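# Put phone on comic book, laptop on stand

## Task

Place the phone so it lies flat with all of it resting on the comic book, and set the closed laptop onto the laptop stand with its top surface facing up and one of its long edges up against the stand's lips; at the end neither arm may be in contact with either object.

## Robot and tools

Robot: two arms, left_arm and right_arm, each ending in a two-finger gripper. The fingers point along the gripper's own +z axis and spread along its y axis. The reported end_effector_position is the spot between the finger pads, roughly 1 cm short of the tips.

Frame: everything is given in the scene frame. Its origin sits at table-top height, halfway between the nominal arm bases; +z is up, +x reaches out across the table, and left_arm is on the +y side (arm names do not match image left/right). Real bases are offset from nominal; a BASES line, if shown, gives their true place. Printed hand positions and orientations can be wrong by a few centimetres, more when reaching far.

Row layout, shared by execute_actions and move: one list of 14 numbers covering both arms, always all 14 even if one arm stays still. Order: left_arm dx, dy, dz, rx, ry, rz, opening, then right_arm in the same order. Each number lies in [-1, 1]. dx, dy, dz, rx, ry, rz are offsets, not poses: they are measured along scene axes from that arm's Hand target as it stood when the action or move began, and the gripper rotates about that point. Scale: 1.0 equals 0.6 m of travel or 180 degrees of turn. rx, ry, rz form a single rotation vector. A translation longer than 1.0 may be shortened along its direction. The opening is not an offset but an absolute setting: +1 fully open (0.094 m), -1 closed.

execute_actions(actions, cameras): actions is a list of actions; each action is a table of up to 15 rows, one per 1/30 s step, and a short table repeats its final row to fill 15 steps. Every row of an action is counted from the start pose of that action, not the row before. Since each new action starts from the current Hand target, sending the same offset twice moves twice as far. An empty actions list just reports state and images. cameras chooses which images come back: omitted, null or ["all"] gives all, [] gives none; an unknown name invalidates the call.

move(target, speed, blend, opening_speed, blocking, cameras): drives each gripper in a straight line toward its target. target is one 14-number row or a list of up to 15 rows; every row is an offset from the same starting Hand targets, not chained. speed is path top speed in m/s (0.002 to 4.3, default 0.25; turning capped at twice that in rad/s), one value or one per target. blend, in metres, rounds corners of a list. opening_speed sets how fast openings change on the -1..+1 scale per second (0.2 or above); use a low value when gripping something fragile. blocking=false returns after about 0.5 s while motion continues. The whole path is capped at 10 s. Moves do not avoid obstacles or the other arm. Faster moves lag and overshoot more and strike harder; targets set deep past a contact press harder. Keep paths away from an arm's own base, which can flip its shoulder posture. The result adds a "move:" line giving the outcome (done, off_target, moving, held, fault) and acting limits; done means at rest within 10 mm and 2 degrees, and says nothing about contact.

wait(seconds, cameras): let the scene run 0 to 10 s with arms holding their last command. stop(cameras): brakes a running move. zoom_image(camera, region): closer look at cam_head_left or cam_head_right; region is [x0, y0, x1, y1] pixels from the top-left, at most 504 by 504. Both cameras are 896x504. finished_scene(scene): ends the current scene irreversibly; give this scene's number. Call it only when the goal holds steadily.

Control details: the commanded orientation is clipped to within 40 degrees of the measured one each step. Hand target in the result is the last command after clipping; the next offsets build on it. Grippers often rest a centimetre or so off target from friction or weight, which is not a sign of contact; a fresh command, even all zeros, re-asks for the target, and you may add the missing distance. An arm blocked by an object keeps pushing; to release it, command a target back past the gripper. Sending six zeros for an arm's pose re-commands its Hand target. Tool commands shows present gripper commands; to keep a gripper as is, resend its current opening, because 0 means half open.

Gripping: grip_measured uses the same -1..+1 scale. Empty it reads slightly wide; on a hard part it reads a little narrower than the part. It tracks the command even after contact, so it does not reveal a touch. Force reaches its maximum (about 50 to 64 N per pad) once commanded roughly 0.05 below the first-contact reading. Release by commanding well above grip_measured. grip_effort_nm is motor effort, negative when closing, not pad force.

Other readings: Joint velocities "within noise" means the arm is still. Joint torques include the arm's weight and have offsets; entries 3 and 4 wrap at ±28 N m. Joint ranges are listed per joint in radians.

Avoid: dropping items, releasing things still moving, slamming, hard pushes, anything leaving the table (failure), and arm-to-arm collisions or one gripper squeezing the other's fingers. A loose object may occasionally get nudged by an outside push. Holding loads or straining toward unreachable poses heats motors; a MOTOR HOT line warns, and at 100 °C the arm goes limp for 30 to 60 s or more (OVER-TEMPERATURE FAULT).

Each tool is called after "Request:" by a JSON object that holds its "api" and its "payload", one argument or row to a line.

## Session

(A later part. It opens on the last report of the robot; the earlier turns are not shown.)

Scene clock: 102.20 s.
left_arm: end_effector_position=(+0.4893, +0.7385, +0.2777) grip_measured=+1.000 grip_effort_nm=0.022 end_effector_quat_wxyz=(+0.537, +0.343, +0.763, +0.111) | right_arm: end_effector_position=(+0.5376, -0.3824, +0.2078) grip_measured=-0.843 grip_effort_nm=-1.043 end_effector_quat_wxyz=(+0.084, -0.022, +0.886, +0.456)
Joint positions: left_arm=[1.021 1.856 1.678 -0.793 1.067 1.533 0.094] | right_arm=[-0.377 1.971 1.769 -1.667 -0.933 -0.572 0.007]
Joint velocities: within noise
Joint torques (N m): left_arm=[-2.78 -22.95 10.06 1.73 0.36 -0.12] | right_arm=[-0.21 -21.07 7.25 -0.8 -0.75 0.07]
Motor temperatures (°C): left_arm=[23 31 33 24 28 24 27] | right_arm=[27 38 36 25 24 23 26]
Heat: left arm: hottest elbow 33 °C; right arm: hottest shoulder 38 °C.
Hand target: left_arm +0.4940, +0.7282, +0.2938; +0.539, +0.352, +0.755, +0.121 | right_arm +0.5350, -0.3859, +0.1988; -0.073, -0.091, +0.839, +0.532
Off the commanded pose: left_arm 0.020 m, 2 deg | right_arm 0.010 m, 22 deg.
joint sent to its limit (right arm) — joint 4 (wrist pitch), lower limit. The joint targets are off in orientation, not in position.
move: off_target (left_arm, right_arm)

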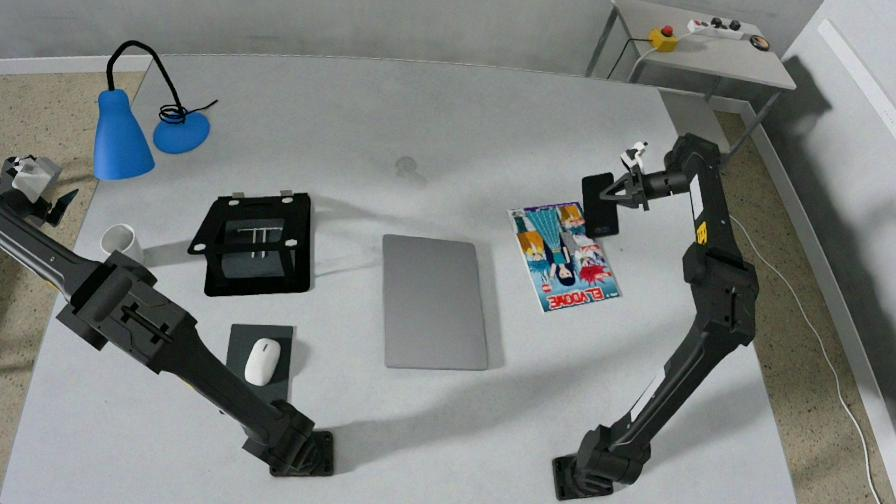

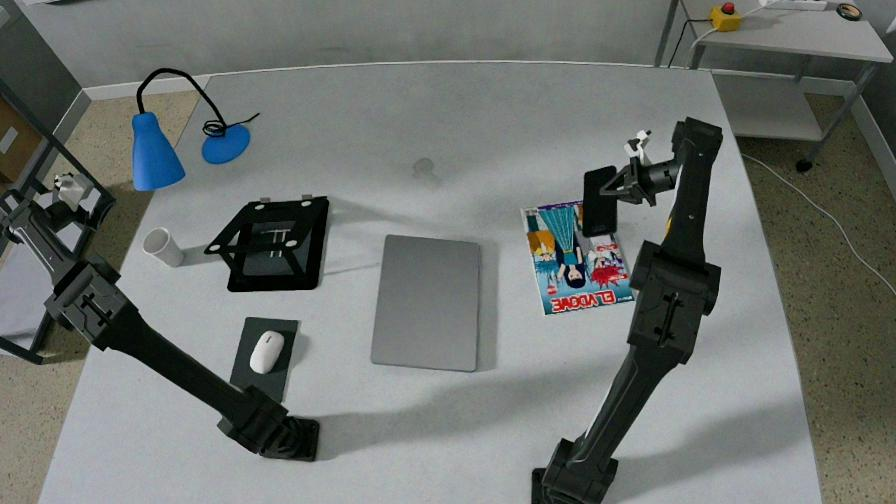

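Request:
{"api": "move", "payload": {
  "target": [0,0,0,0,0,0,1,-0.033,0,-0.238,0,0,0,-0.9],
  "speed": 0.15
}}

Request:
{"api": "zoom_image", "payload": {
  "camera": "cam_head_left",
  "region": [480, 150, 680, 350]
}}

Request:
{"api": "zoom_image", "payload": {
  "camera": "cam_head_right",
  "region": [480, 150, 680, 350]
}}

Scene clock: 108.30 s.
left_arm: end_effector_position=(+0.4893, +0.7385, +0.2777) grip_measured=+1.000 grip_effort_nm=0.022 end_effector_quat_wxyz=(+0.537, +0.343, +0.763, +0.111) | right_arm: end_effector_position=(+0.5182, -0.3828, +0.0595) grip_measured=-0.843 grip_effort_nm=-1.043 end_effector_quat_wxyz=(+0.001, -0.063, +0.875, +0.479)
Joint positions: left_arm=[1.021 1.856 1.678 -0.793 1.067 1.533 0.094] | right_arm=[-0.377 2.21 1.719 -1.667 -0.865 -0.793 0.007]
Joint velocities: within noise
Joint torques (N m): left_arm=[-2.43 -23.82 9.99 1.51 0.38 -0.13] | right_arm=[-0.15 -23.06 6.17 -1.24 -0.47 0.06]
Motor temperatures (°C): left_arm=[23 31 33 24 28 24 27] | right_arm=[27 38 35 25 24 23 27]
Heat: left arm: hottest elbow 33 °C; right arm: hottest shoulder 38 °C.
Hand target: left_arm +0.4940, +0.7282, +0.2938; +0.539, +0.352, +0.755, +0.121 | right_arm +0.5152, -0.3860, +0.0560; -0.073, -0.091, +0.839, +0.532
Off the commanded pose: left_arm 0.020 m, 2 deg | right_arm 0.006 m, 12 deg.
joint sent to its limit (right arm) — joint 4 (wrist pitch), lower limit. The joint targets are off in orientation, not in position.
move: off_target (left_arm, right_arm)

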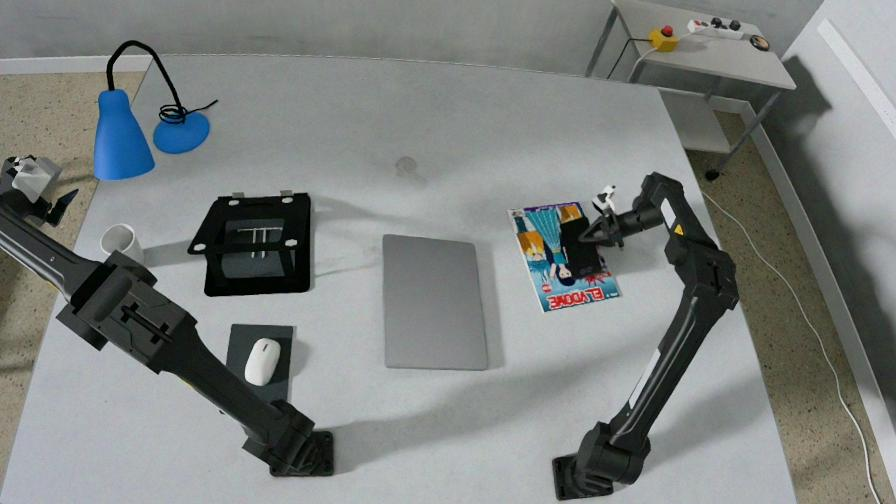

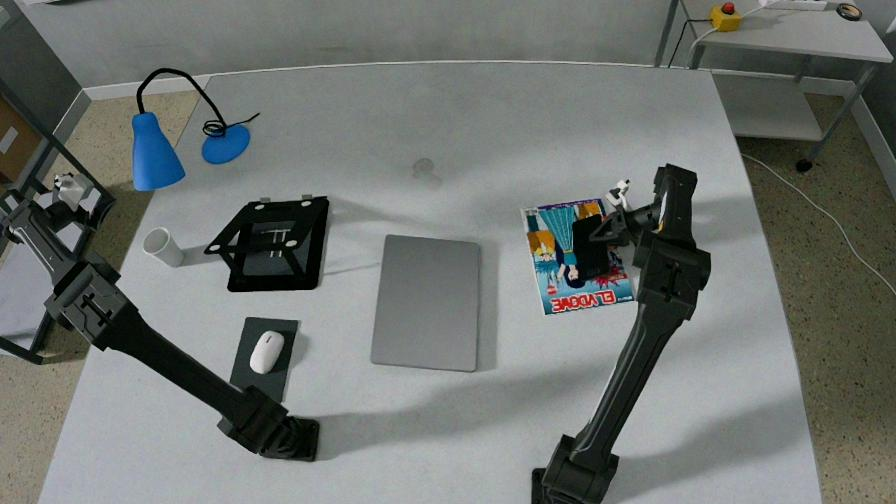

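Scaled by 2.520.

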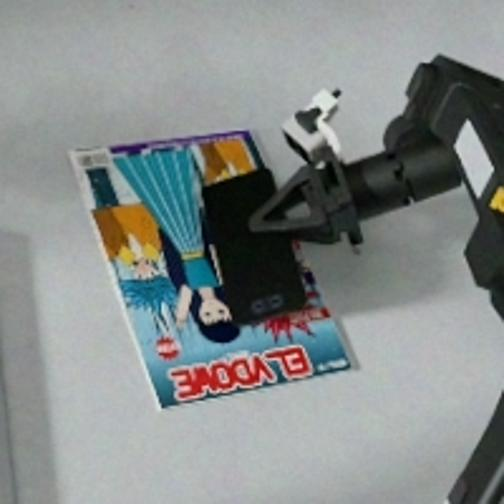

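Scaled by 2.520.

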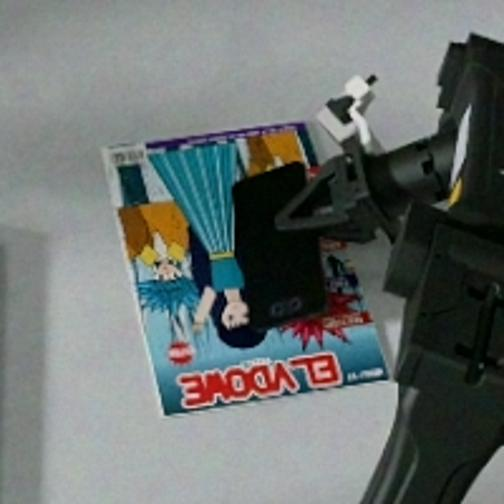

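Request:
{"api": "move", "payload": {
  "target": [
    [0,0,0,0,0,0,1,0,0.04,-0.02,0,0,0,-0.9],
    [0,0,0,0,0,0,1,0,0.03,-0.055,0.09,0.02,0,-0.9]
  ],
  "speed": 0.08
}}

Request:
{"api": "zoom_image", "payload": {
  "camera": "cam_head_left",
  "region": [480, 150, 680, 350]
}}

Request:
{"api": "zoom_image", "payload": {
  "camera": "cam_head_right",
  "region": [480, 150, 680, 350]
}}

Scene clock: 116.17 s.
left_arm: end_effector_position=(+0.4893, +0.7385, +0.2777) grip_measured=+1.000 grip_effort_nm=0.022 end_effector_quat_wxyz=(+0.537, +0.343, +0.763, +0.111) | right_arm: end_effector_position=(+0.5220, -0.3641, +0.0366) grip_measured=-0.843 grip_effort_nm=-1.038 end_effector_quat_wxyz=(+0.029, -0.029, +0.831, +0.554)
Joint positions: left_arm=[1.021 1.856 1.678 -0.793 1.067 1.533 0.094] | right_arm=[-0.376 2.278 1.681 -1.668 -1.048 -0.852 0.007]
Joint velocities: within noise
Joint torques (N m): left_arm=[-2.26 -23.65 9.94 1.55 0.39 -0.11] | right_arm=[-0.38 -22.01 5.22 -1.29 -0.57 -0.01]
Motor temperatures (°C): left_arm=[23 31 33 24 28 24 27] | right_arm=[27 37 35 25 24 23 27]
Heat: left arm: hottest elbow 33 °C; right arm: hottest shoulder 37 °C.
Hand target: left_arm +0.4940, +0.7282, +0.2938; +0.539, +0.352, +0.755, +0.121 | right_arm +0.5151, -0.3679, +0.0230; -0.086, -0.083, +0.753, +0.647
Off the commanded pose: left_arm 0.020 m, 2 deg | right_arm 0.016 m, 20 deg.
joint sent to its limit (right arm) — joint 4 (wrist pitch), lower limit. The joint targets are off in orientation, not in position.
move: off_target (left_arm, right_arm)

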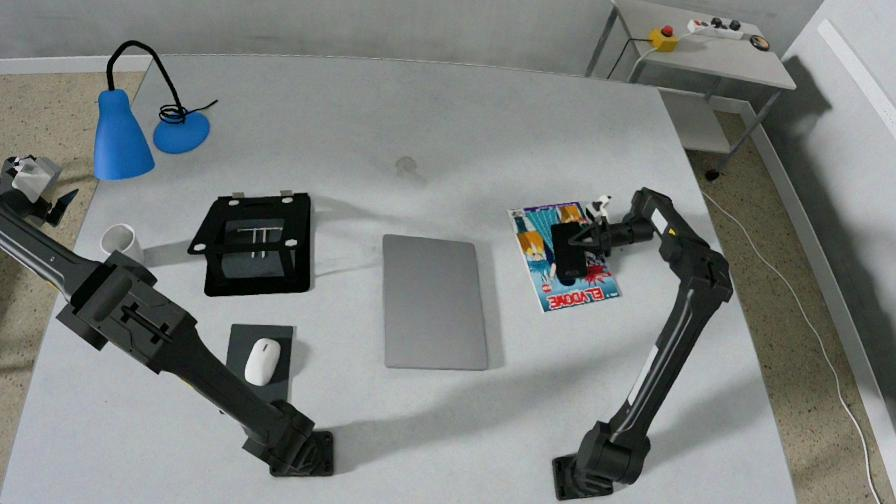

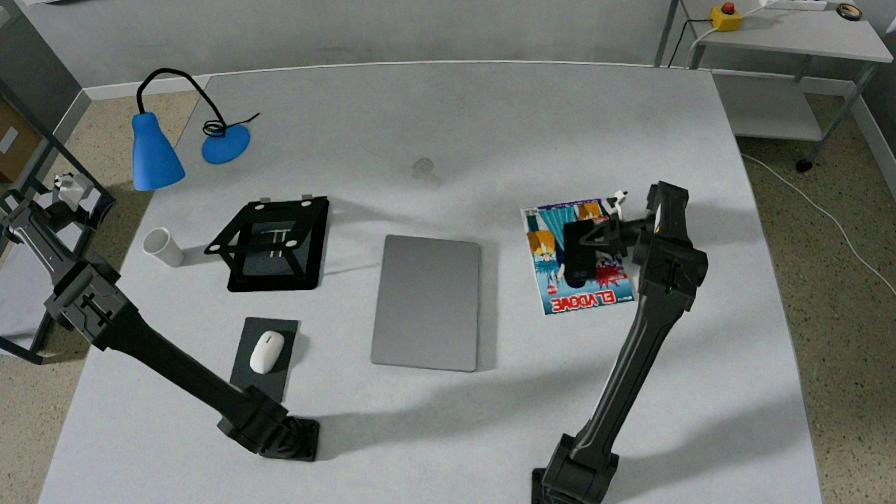

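Scaled by 2.520.

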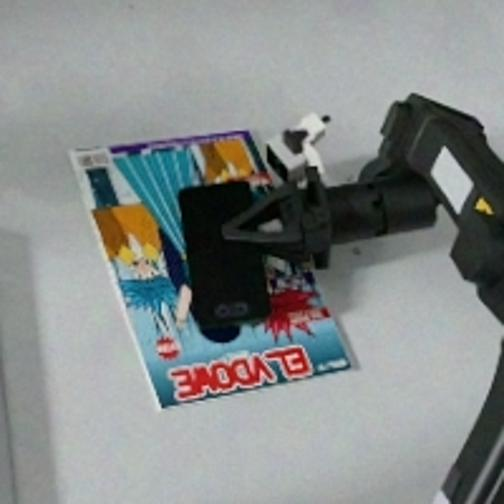

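Scaled by 2.520.

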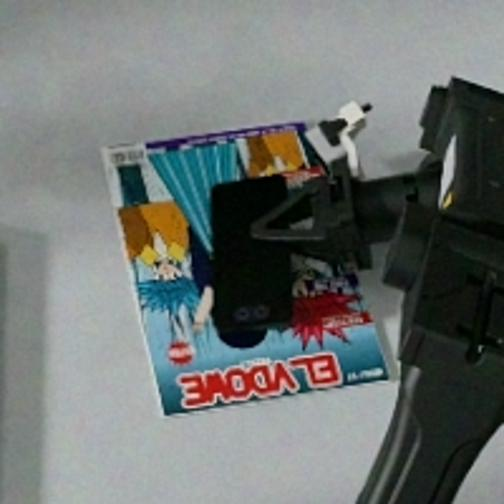

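Request:
{"api": "move", "payload": {
  "target": [0,0,0,0,0,0,1,0,0,-0.027,0,0,0,-0.9],
  "speed": 0.05,
  "cameras": ["cam_head_left"]
}}

Request:
{"api": "zoom_image", "payload": {
  "camera": "cam_head_left",
  "region": [530, 200, 650, 310]
}}

Scene clock: 122.40 s.
left_arm: end_effector_position=(+0.4893, +0.7385, +0.2777) grip_measured=+1.000 grip_effort_nm=0.022 end_effector_quat_wxyz=(+0.537, +0.343, +0.763, +0.111) | right_arm: end_effector_position=(+0.5202, -0.3634, +0.0315) grip_measured=-0.843 grip_effort_nm=-1.033 end_effector_quat_wxyz=(+0.021, -0.018, +0.827, +0.562)
Joint positions: left_arm=[1.021 1.856 1.678 -0.793 1.067 1.533 0.094] | right_arm=[-0.378 2.293 1.681 -1.681 -1.058 -0.852 0.007]
Joint velocities: within noise
Joint torques (N m): left_arm=[-2.49 -22.71 10.09 1.85 0.35 -0.11] | right_arm=[-0.21 -20.37 5.91 -0.94 -0.15 -0.15]
Motor temperatures (°C): left_arm=[23 31 33 24 27 24 27] | right_arm=[27 38 35 25 24 23 27]
Heat: left arm: hottest elbow 33 °C; right arm: hottest shoulder 38 °C.
Hand target: left_arm +0.4940, +0.7282, +0.2938; +0.539, +0.352, +0.755, +0.121 | right_arm +0.5152, -0.3679, +0.0068; -0.086, -0.083, +0.753, +0.647
Off the commanded pose: left_arm 0.020 m, 2 deg | right_arm 0.026 m, 19 deg.
joint sent to its limit (right arm) — joint 4 (wrist pitch), lower limit. The joint targets are off in orientation, not in position.
move: off_target (left_arm, right_arm)
Images, in order (width x height): cam_head_left 896x504.

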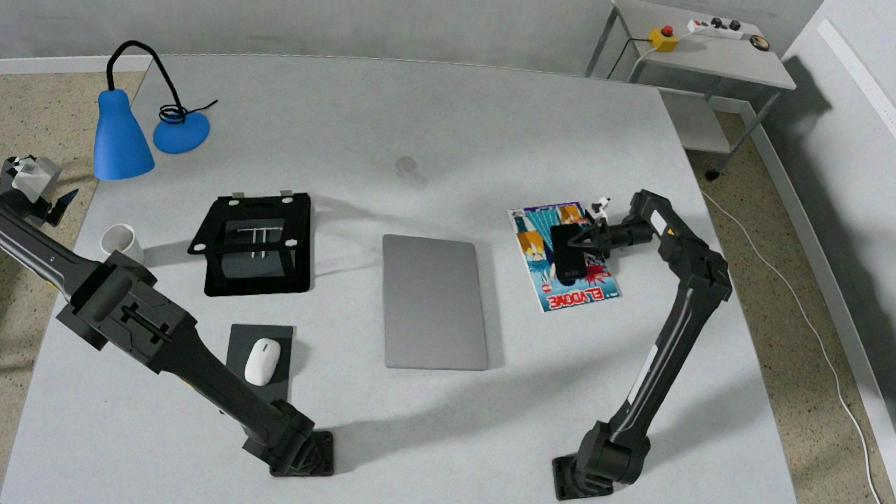

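Scaled by 4.200.

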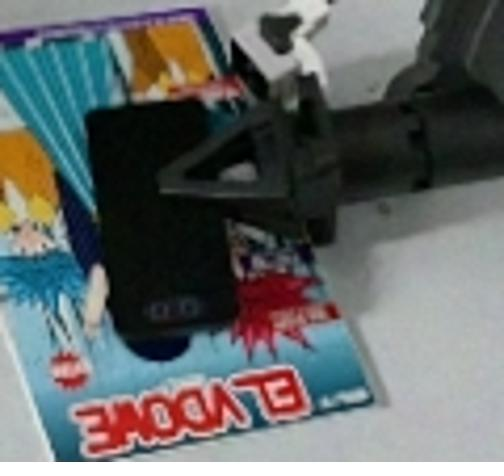

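Request:
{"api": "move", "payload": {
  "target": [0,0,0,0,0,0,1,0,0,0.008,0,0,0,-0.4],
  "opening_speed": 0.3,
  "speed": 0.05,
  "cameras": ["cam_head_left"]
}}

Request:
{"api": "zoom_image", "payload": {
  "camera": "cam_head_left",
  "region": [530, 200, 650, 310]
}}

Scene clock: 128.43 s.
left_arm: end_effector_position=(+0.4893, +0.7385, +0.2777) grip_measured=+1.000 grip_effort_nm=0.022 end_effector_quat_wxyz=(+0.537, +0.343, +0.763, +0.111) | right_arm: end_effector_position=(+0.5187, -0.3637, +0.0287) grip_measured=-0.401 grip_effort_nm=0.066 end_effector_quat_wxyz=(+0.022, -0.026, +0.828, +0.560)
Joint positions: left_arm=[1.021 1.856 1.678 -0.793 1.067 1.533 0.094] | right_arm=[-0.378 2.297 1.681 -1.682 -1.049 -0.868 0.028]
Joint velocities: within noise
Joint torques (N m): left_arm=[-2.61 -23.59 9.99 1.85 0.41 -0.09] | right_arm=[-0.21 -21.54 5.78 -0.85 -0.36 0.03]
Motor temperatures (°C): left_arm=[23 31 33 24 27 24 27] | right_arm=[27 38 34 25 24 23 27]
Heat: left arm: hottest elbow 33 °C; right arm: hottest shoulder 38 °C.
Hand target: left_arm +0.4940, +0.7282, +0.2938; +0.539, +0.352, +0.755, +0.121 | right_arm +0.5151, -0.3679, +0.0117; -0.086, -0.083, +0.753, +0.648
Off the commanded pose: left_arm 0.020 m, 2 deg | right_arm 0.018 m, 19 deg.
joint sent to its limit (right arm) — joint 4 (wrist pitch), lower limit. The joint targets are off in orientation, not in position.
move: off_target (left_arm, right_arm)
Images, in order (width x height): cam_head_left 896x504.

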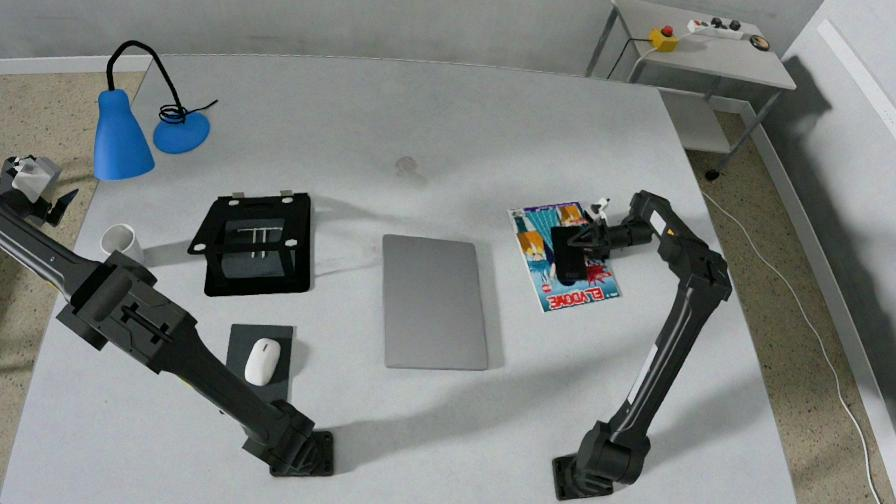

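Scaled by 4.200.

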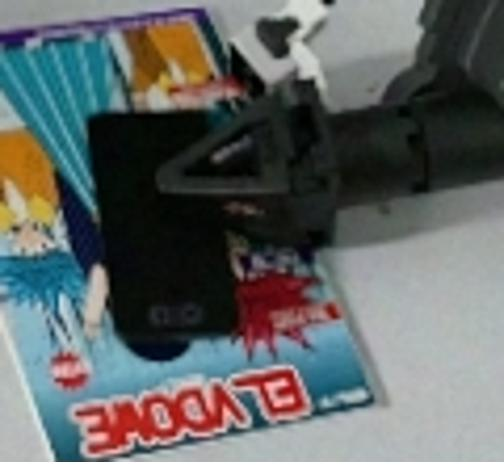

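Request:
{"api": "move", "payload": {
  "target": [
    [0,0,0,0,0,0,1,0,-0.11,0.03,0,0,0,-0.4],
    [0,0,0,0,0,0,1,0,-0.25,0.15,0,0,0,-0.4]
  ],
  "speed": [0.06,0.2]
}}

Request:
{"api": "zoom_image", "payload": {
  "camera": "cam_head_left",
  "region": [500, 190, 640, 320]
}}

Scene clock: 135.13 s.
left_arm: end_effector_position=(+0.4893, +0.7385, +0.2777) grip_measured=+1.000 grip_effort_nm=0.022 end_effector_quat_wxyz=(+0.537, +0.343, +0.763, +0.111) | right_arm: end_effector_position=(+0.5045, -0.5081, +0.0933) grip_measured=-0.401 grip_effort_nm=0.061 end_effector_quat_wxyz=(+0.098, +0.059, +0.859, +0.500)
Joint positions: left_arm=[1.021 1.856 1.678 -0.793 1.067 1.533 0.094] | right_arm=[-0.613 2.184 1.745 -1.684 -0.97 -0.767 0.028]
Joint velocities: within noise
Joint torques (N m): left_arm=[-2.32 -23.36 10 1.74 0.36 -0.1] | right_arm=[0.26 -23.94 9.81 -0.57 -0.49 0.18]
Motor temperatures (°C): left_arm=[23 31 33 24 27 24 27] | right_arm=[27 38 34 25 24 23 26]
Heat: left arm: hottest elbow 33 °C; right arm: hottest shoulder 38 °C.
Hand target: left_arm +0.4940, +0.7282, +0.2938; +0.539, +0.352, +0.755, +0.121 | right_arm +0.5151, -0.5179, +0.1016; -0.086, -0.083, +0.753, +0.648
Off the commanded pose: left_arm 0.020 m, 2 deg | right_arm 0.017 m, 34 deg.
joint read past its limit (right arm) — joint 4 (wrist pitch), lower limit.
joint sent to its limit (right arm) — joint 4 (wrist pitch), lower limit. The joint targets are off in orientation, not in position.
move: off_target (left_arm, right_arm)

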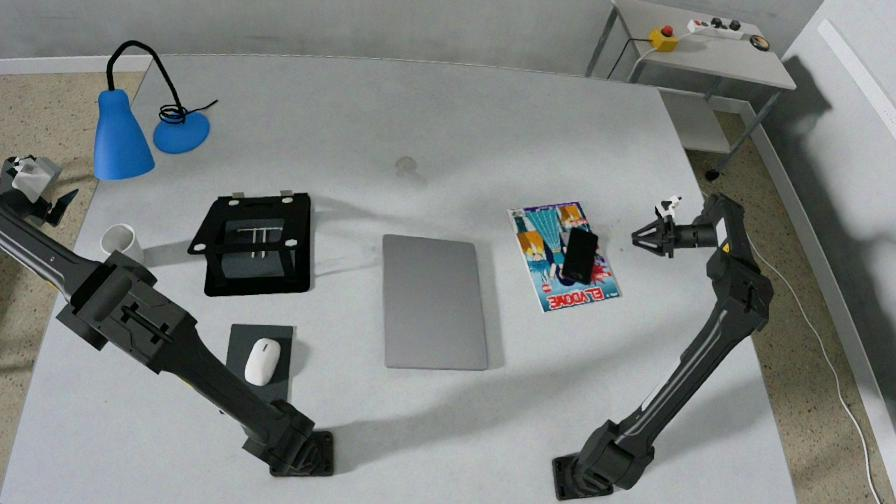

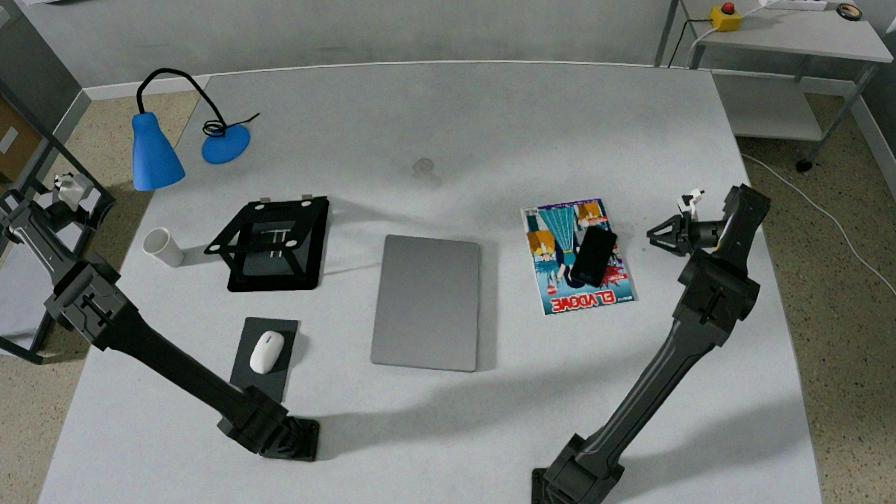

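Scaled by 3.600.

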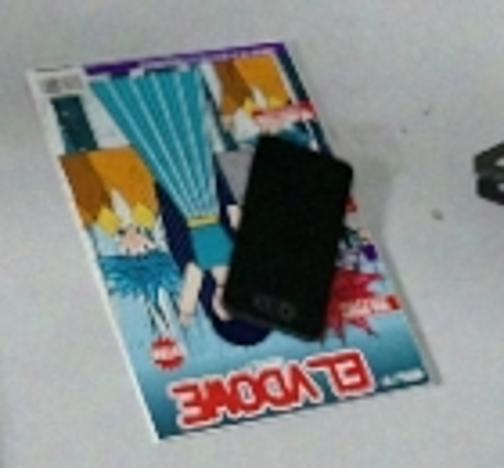

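Request:
{"api": "move", "payload": {
  "target": [
    [0,0,0,0,0,0,1,0.0,-0.03,0.08,-0.443,-0.09,0,-1],
    [0,0,0,0,0,0,1,0.07,-0.03,-0.1,-0.443,-0.09,0,-1]
  ]
}}

Request:
{"api": "zoom_image", "payload": {
  "camera": "cam_head_left",
  "region": [520, 190, 660, 320]
}}

Scene clock: 143.97 s.
left_arm: end_effector_position=(+0.4893, +0.7385, +0.2777) grip_measured=+1.000 grip_effort_nm=0.027 end_effector_quat_wxyz=(+0.537, +0.343, +0.763, +0.111) | right_arm: end_effector_position=(+0.5433, -0.5380, +0.0389) grip_measured=-0.991 grip_effort_nm=-0.486 end_effector_quat_wxyz=(-0.032, -0.090, +0.995, +0.006)
Joint positions: left_arm=[1.021 1.856 1.678 -0.793 1.067 1.533 0.094] | right_arm=[-0.38 2.11 1.745 -1.268 0.018 -0.555 0]
Joint velocities: within noise
Joint torques (N m): left_arm=[-2.55 -23.59 10.17 1.59 0.36 -0.16] | right_arm=[1.2 -23.06 9.57 0.35 0.05 0.24]
Motor temperatures (°C): left_arm=[23 31 33 24 27 24 27] | right_arm=[27 39 34 25 24 23 26]
Heat: left arm: hottest elbow 33 °C; right arm: hottest shoulder 39 °C.
Hand target: left_arm +0.4940, +0.7282, +0.2938; +0.539, +0.352, +0.755, +0.121 | right_arm +0.5571, -0.5360, +0.0416; -0.020, -0.092, +0.996, -0.001
Off the commanded pose: left_arm 0.020 m, 2 deg | right_arm 0.014 m, 1 deg.
move: off_target (left_arm, right_arm)

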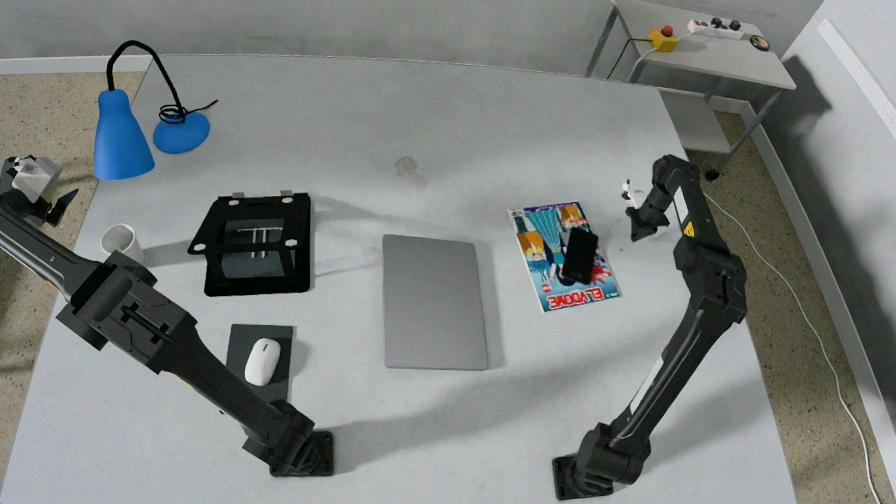

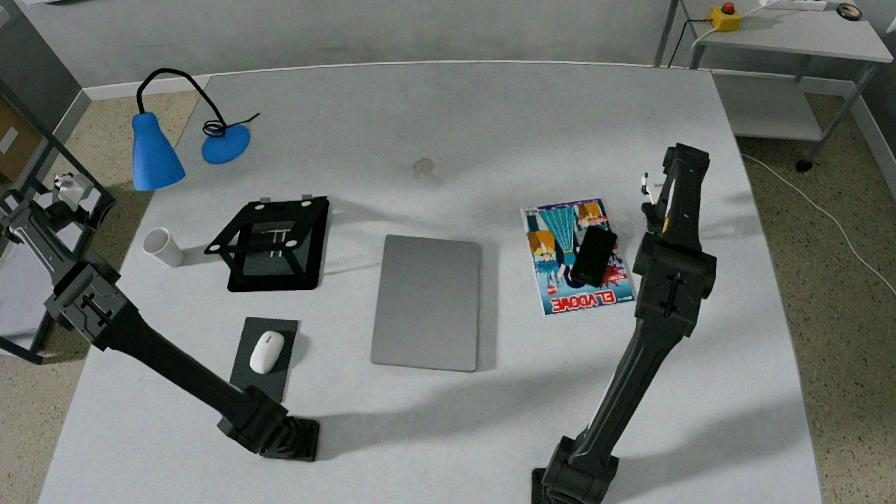

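Scaled by 3.600.

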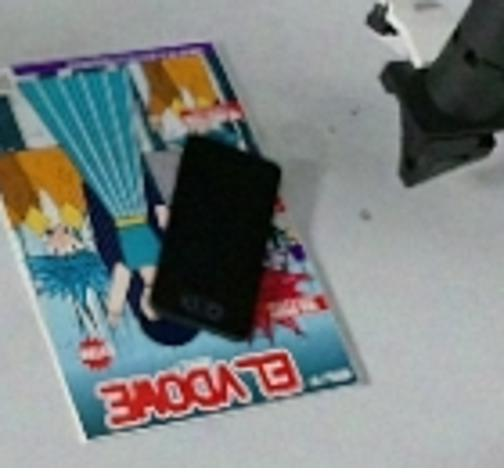

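Request:
{"api": "move", "payload": {
  "target": [
    [0,0,0,0,0,0,1,0.01,0.03,-0.038,0,0,0,-1],
    [0,0,0,0,0,0,1,0.01,0.15,-0.038,0,0,0,-1]
  ],
  "speed": 0.06
}}

Request:
{"api": "zoom_image", "payload": {
  "camera": "cam_head_left",
  "region": [500, 190, 640, 320]
}}

Scene clock: 149.20 s.
left_arm: end_effector_position=(+0.4893, +0.7385, +0.2777) grip_measured=+1.000 grip_effort_nm=0.022 end_effector_quat_wxyz=(+0.537, +0.343, +0.763, +0.111) | right_arm: end_effector_position=(+0.5642, -0.4534, +0.0162) grip_measured=-0.991 grip_effort_nm=-0.486 end_effector_quat_wxyz=(-0.025, -0.091, +0.996, +0.000)
Joint positions: left_arm=[1.021 1.856 1.678 -0.793 1.067 1.533 0.094] | right_arm=[-0.238 2.11 1.681 -1.189 0.016 -0.414 0]
Joint velocities: within noise
Joint torques (N m): left_arm=[-3.37 -23.71 10.21 1.78 0.4 -0.14] | right_arm=[1.14 -25.52 6.2 0.43 -0.06 0.19]
Motor temperatures (°C): left_arm=[23 31 33 24 27 24 27] | right_arm=[27 39 34 25 24 23 26]
Heat: left arm: hottest elbow 33 °C; right arm: hottest shoulder 39 °C.
Hand target: left_arm +0.4940, +0.7282, +0.2938; +0.539, +0.352, +0.755, +0.121 | right_arm +0.5633, -0.4460, +0.0190; -0.020, -0.092, +0.996, -0.001
Off the commanded pose: left_arm 0.020 m, 2 deg | right_arm 0.008 m, 1 deg.
move: off_target (left_arm)

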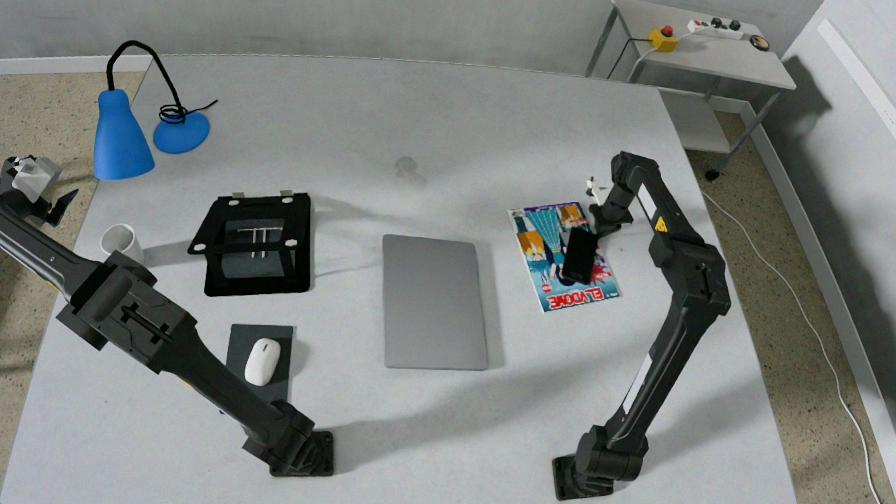

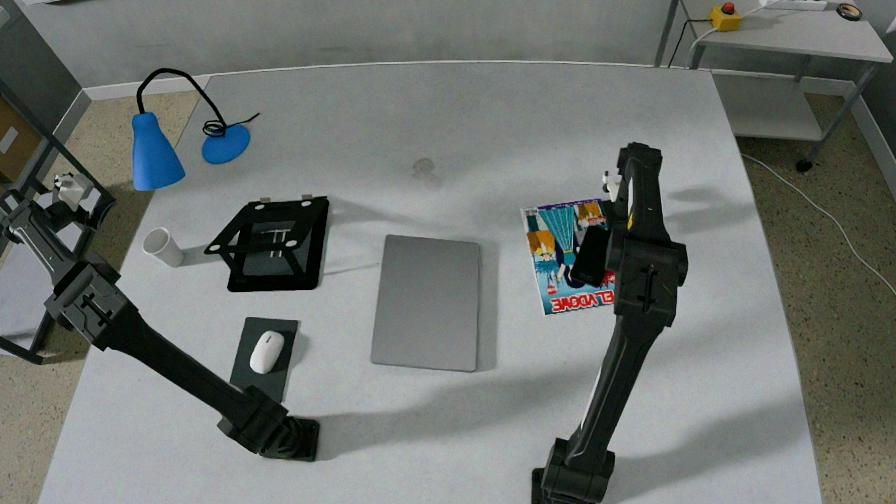

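Scaled by 3.600.

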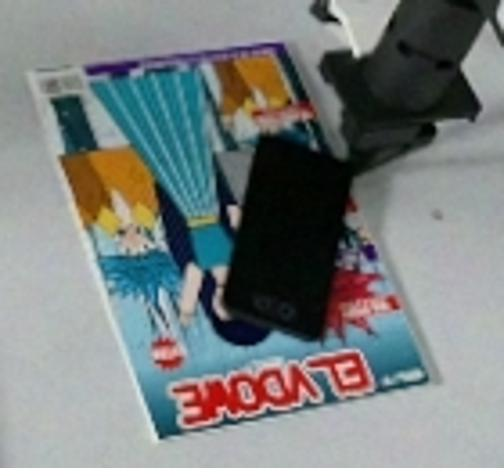

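Request:
{"api": "move", "payload": {
  "target": [
    [0,0,0,0,0,0,1,-0.03,-0.015,0.007,0,0,0,-1],
    [0,0,0,0,0,0,1,-0.03,0.065,0.006,0,0,0,-1]
  ],
  "speed": 0.05
}}

Request:
{"api": "zoom_image", "payload": {
  "camera": "cam_head_left",
  "region": [500, 190, 640, 320]
}}

Scene clock: 153.73 s.
left_arm: end_effector_position=(+0.4893, +0.7385, +0.2777) grip_measured=+1.000 grip_effort_nm=0.022 end_effector_quat_wxyz=(+0.537, +0.343, +0.763, +0.111) | right_arm: end_effector_position=(+0.5452, -0.4181, +0.0160) grip_measured=-0.991 grip_effort_nm=-0.491 end_effector_quat_wxyz=(-0.028, -0.088, +0.996, -0.001)
Joint positions: left_arm=[1.021 1.856 1.678 -0.793 1.067 1.533 0.094] | right_arm=[-0.187 2.051 1.58 -1.153 0.017 -0.358 0]
Joint velocities: within noise
Joint torques (N m): left_arm=[-2.96 -23.82 10.26 1.58 0.37 -0.11] | right_arm=[1.61 -24.94 6.13 0.32 -0.16 0.23]
Motor temperatures (°C): left_arm=[23 31 33 24 27 24 27] | right_arm=[27 40 34 25 24 23 26]
Heat: left arm: hottest elbow 33 °C; right arm: hottest shoulder 40 °C.
Hand target: left_arm +0.4940, +0.7282, +0.2938; +0.539, +0.352, +0.755, +0.121 | right_arm +0.5452, -0.4070, +0.0226; -0.020, -0.092, +0.996, -0.001
Off the commanded pose: left_arm 0.020 m, 2 deg | right_arm 0.013 m, 1 deg.
move: off_target (left_arm, right_arm)

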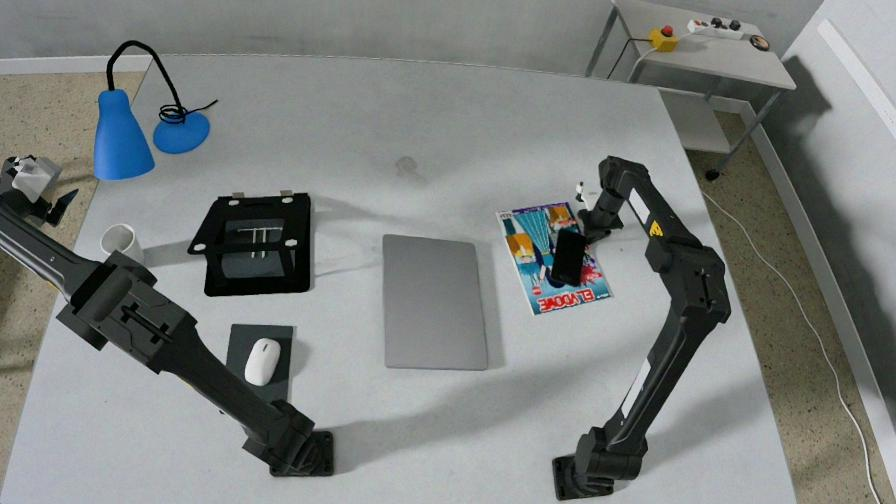

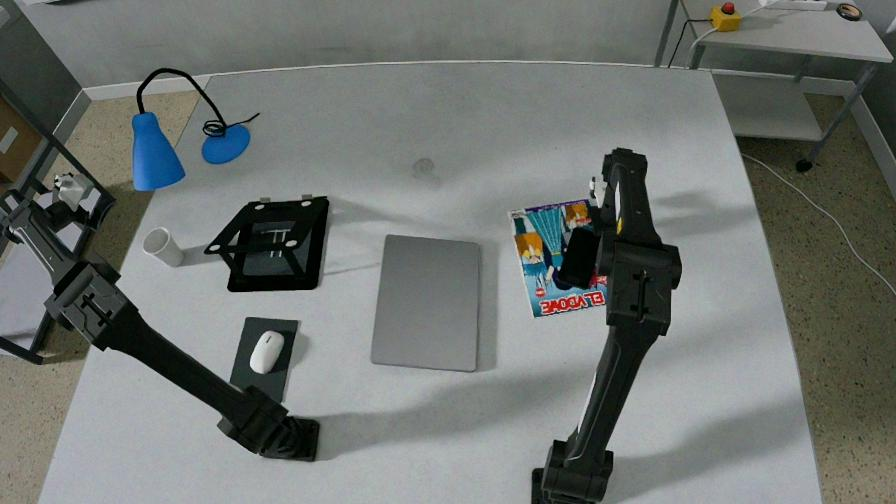

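Scaled by 3.600.

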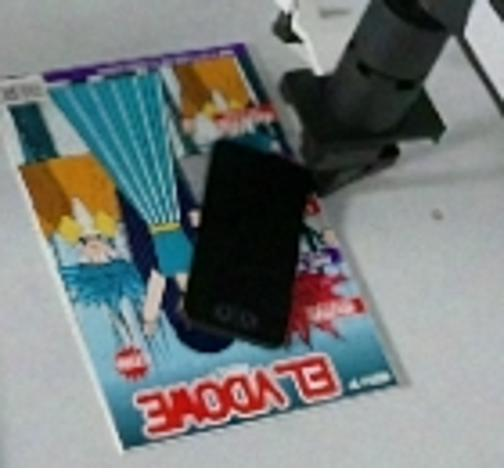

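Request:
{"api": "move", "payload": {
  "target": [
    [0,0,0,0,0,0,1,0,-0.05,0.0,0,0,0,-1],
    [0,0,0,0,0,0,1,0,-0.05,0.02,0,0,0,-1]
  ],
  "speed": 0.08
}}

Request:
{"api": "zoom_image", "payload": {
  "camera": "cam_head_left",
  "region": [520, 190, 640, 310]
}}

Scene clock: 159.70 s.
left_arm: end_effector_position=(+0.4893, +0.7385, +0.2777) grip_measured=+1.000 grip_effort_nm=0.027 end_effector_quat_wxyz=(+0.537, +0.343, +0.763, +0.111) | right_arm: end_effector_position=(+0.5391, -0.4307, +0.0162) grip_measured=-0.991 grip_effort_nm=-0.491 end_effector_quat_wxyz=(-0.035, -0.093, +0.995, +0.003)
Joint positions: left_arm=[1.021 1.856 1.678 -0.793 1.067 1.533 0.094] | right_arm=[-0.21 2.051 1.58 -1.168 0.015 -0.39 0]
Joint velocities: within noise
Joint torques (N m): left_arm=[-3.08 -23.41 9.99 1.81 0.38 -0.11] | right_arm=[-0.15 -25.05 8.49 -0.42 -0.02 0.11]
Motor temperatures (°C): left_arm=[23 31 33 24 27 24 27] | right_arm=[27 39 34 25 24 23 26]
Heat: left arm: hottest elbow 33 °C; right arm: hottest shoulder 39 °C.
Hand target: left_arm +0.4940, +0.7282, +0.2938; +0.539, +0.352, +0.755, +0.121 | right_arm +0.5452, -0.4371, +0.0346; -0.020, -0.092, +0.996, -0.001
Off the commanded pose: left_arm 0.020 m, 2 deg | right_arm 0.020 m, 2 deg.
move: off_target (left_arm, right_arm)

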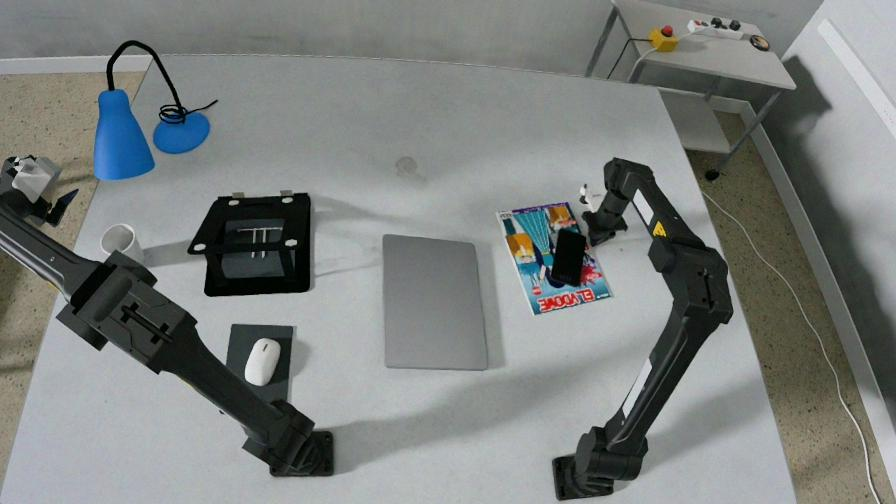

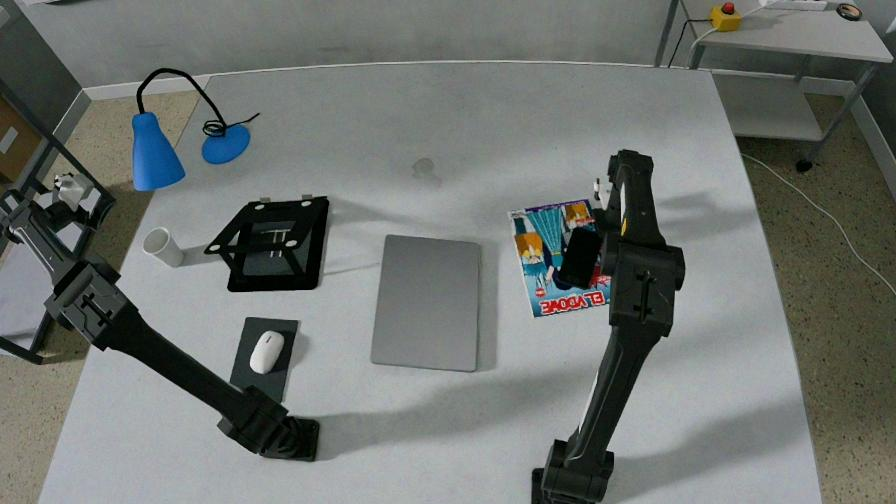

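Scaled by 4.200.

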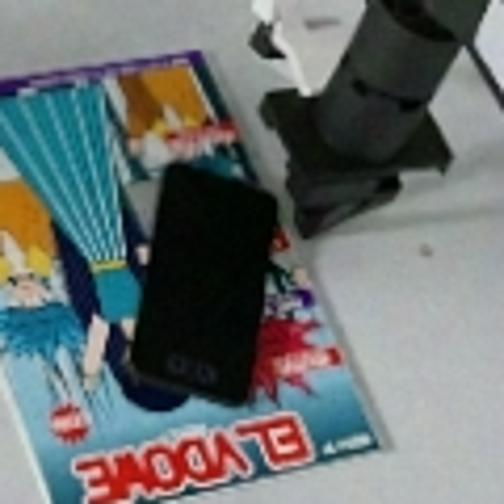

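Request:
{"api": "move", "payload": {
  "target": [
    [0,0,0,0,0,0,1,0,-0.02,0.15,0,0,0,-1],
    [0,0,0,0,0,0,1,-0.047,0.078,0.15,0,0,-0.16,1]
  ]
}}

Request:
{"api": "zoom_image", "payload": {
  "camera": "cam_head_left",
  "region": [520, 170, 660, 310]
}}

Request:
{"api": "zoom_image", "payload": {
  "camera": "cam_head_right",
  "region": [520, 170, 660, 310]
}}

Scene clock: 169.87 s.
left_arm: end_effector_position=(+0.4893, +0.7385, +0.2777) grip_measured=+1.000 grip_effort_nm=0.022 end_effector_quat_wxyz=(+0.537, +0.343, +0.763, +0.111) | right_arm: end_effector_position=(+0.5182, -0.3959, +0.1177) grip_measured=+0.998 grip_effort_nm=0.066 end_effector_quat_wxyz=(-0.029, +0.160, +0.987, +0.005)
Joint positions: left_arm=[1.021 1.856 1.678 -0.793 1.067 1.533 0.094] | right_arm=[-0.165 1.88 1.595 -1.345 -0.011 0.162 0.094]
Joint velocities: within noise
Joint torques (N m): left_arm=[-2.84 -23.82 10.14 1.92 0.36 -0.17] | right_arm=[1.14 -23.18 6.86 0.4 0.09 0.22]
Motor temperatures (°C): left_arm=[23 32 33 24 27 24 27] | right_arm=[27 38 35 25 24 23 26]
Heat: left arm: hottest elbow 33 °C; right arm: hottest shoulder 38 °C.
Hand target: left_arm +0.4940, +0.7282, +0.2938; +0.539, +0.352, +0.755, +0.121 | right_arm +0.5170, -0.3901, +0.1246; -0.020, +0.158, +0.987, +0.005
Off the commanded pose: left_arm 0.020 m, 2 deg | right_arm 0.009 m, 1 deg.
move: off_target (left_arm)

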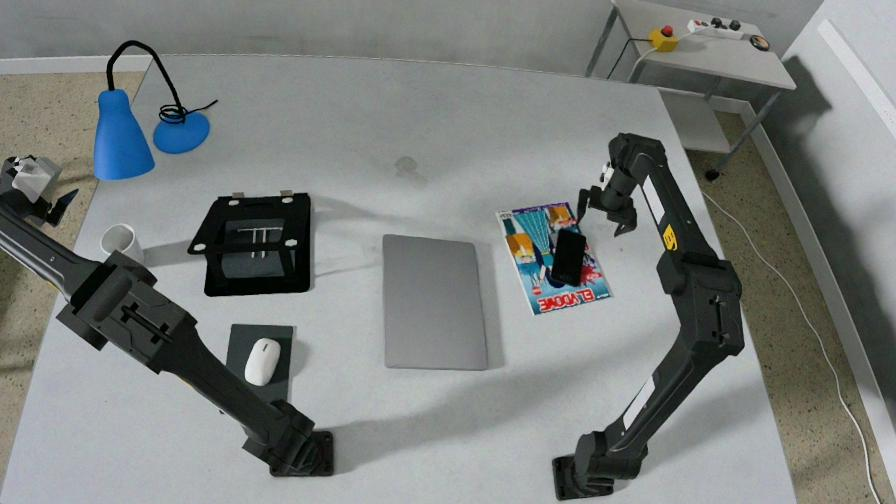

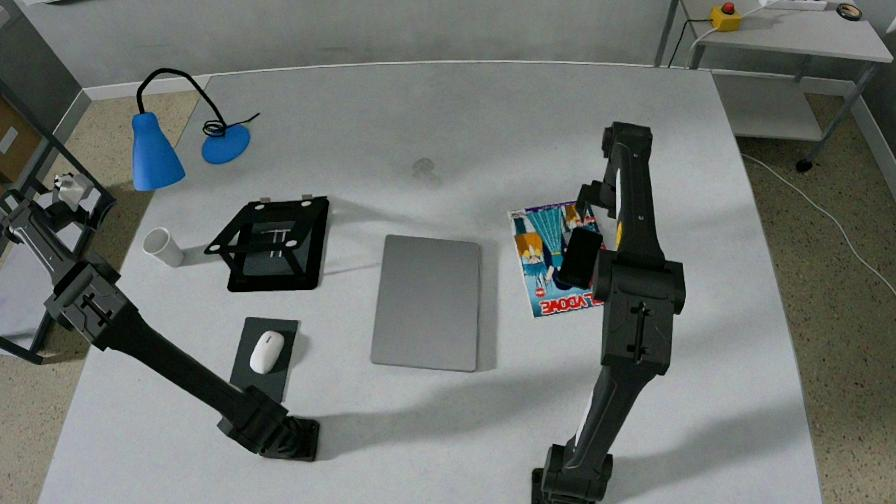

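Scaled by 3.600.

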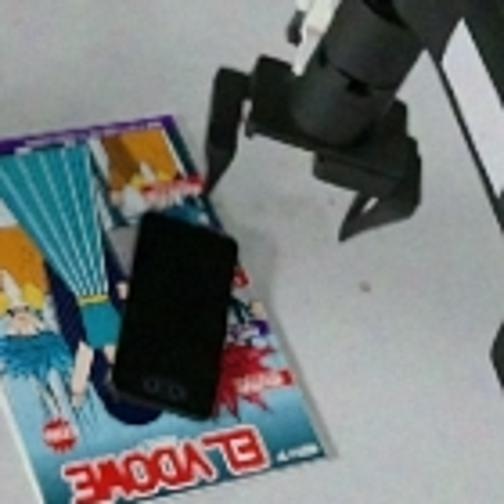

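Scaled by 3.600.

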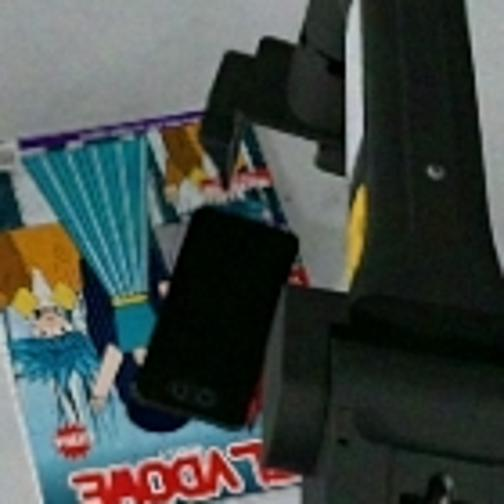

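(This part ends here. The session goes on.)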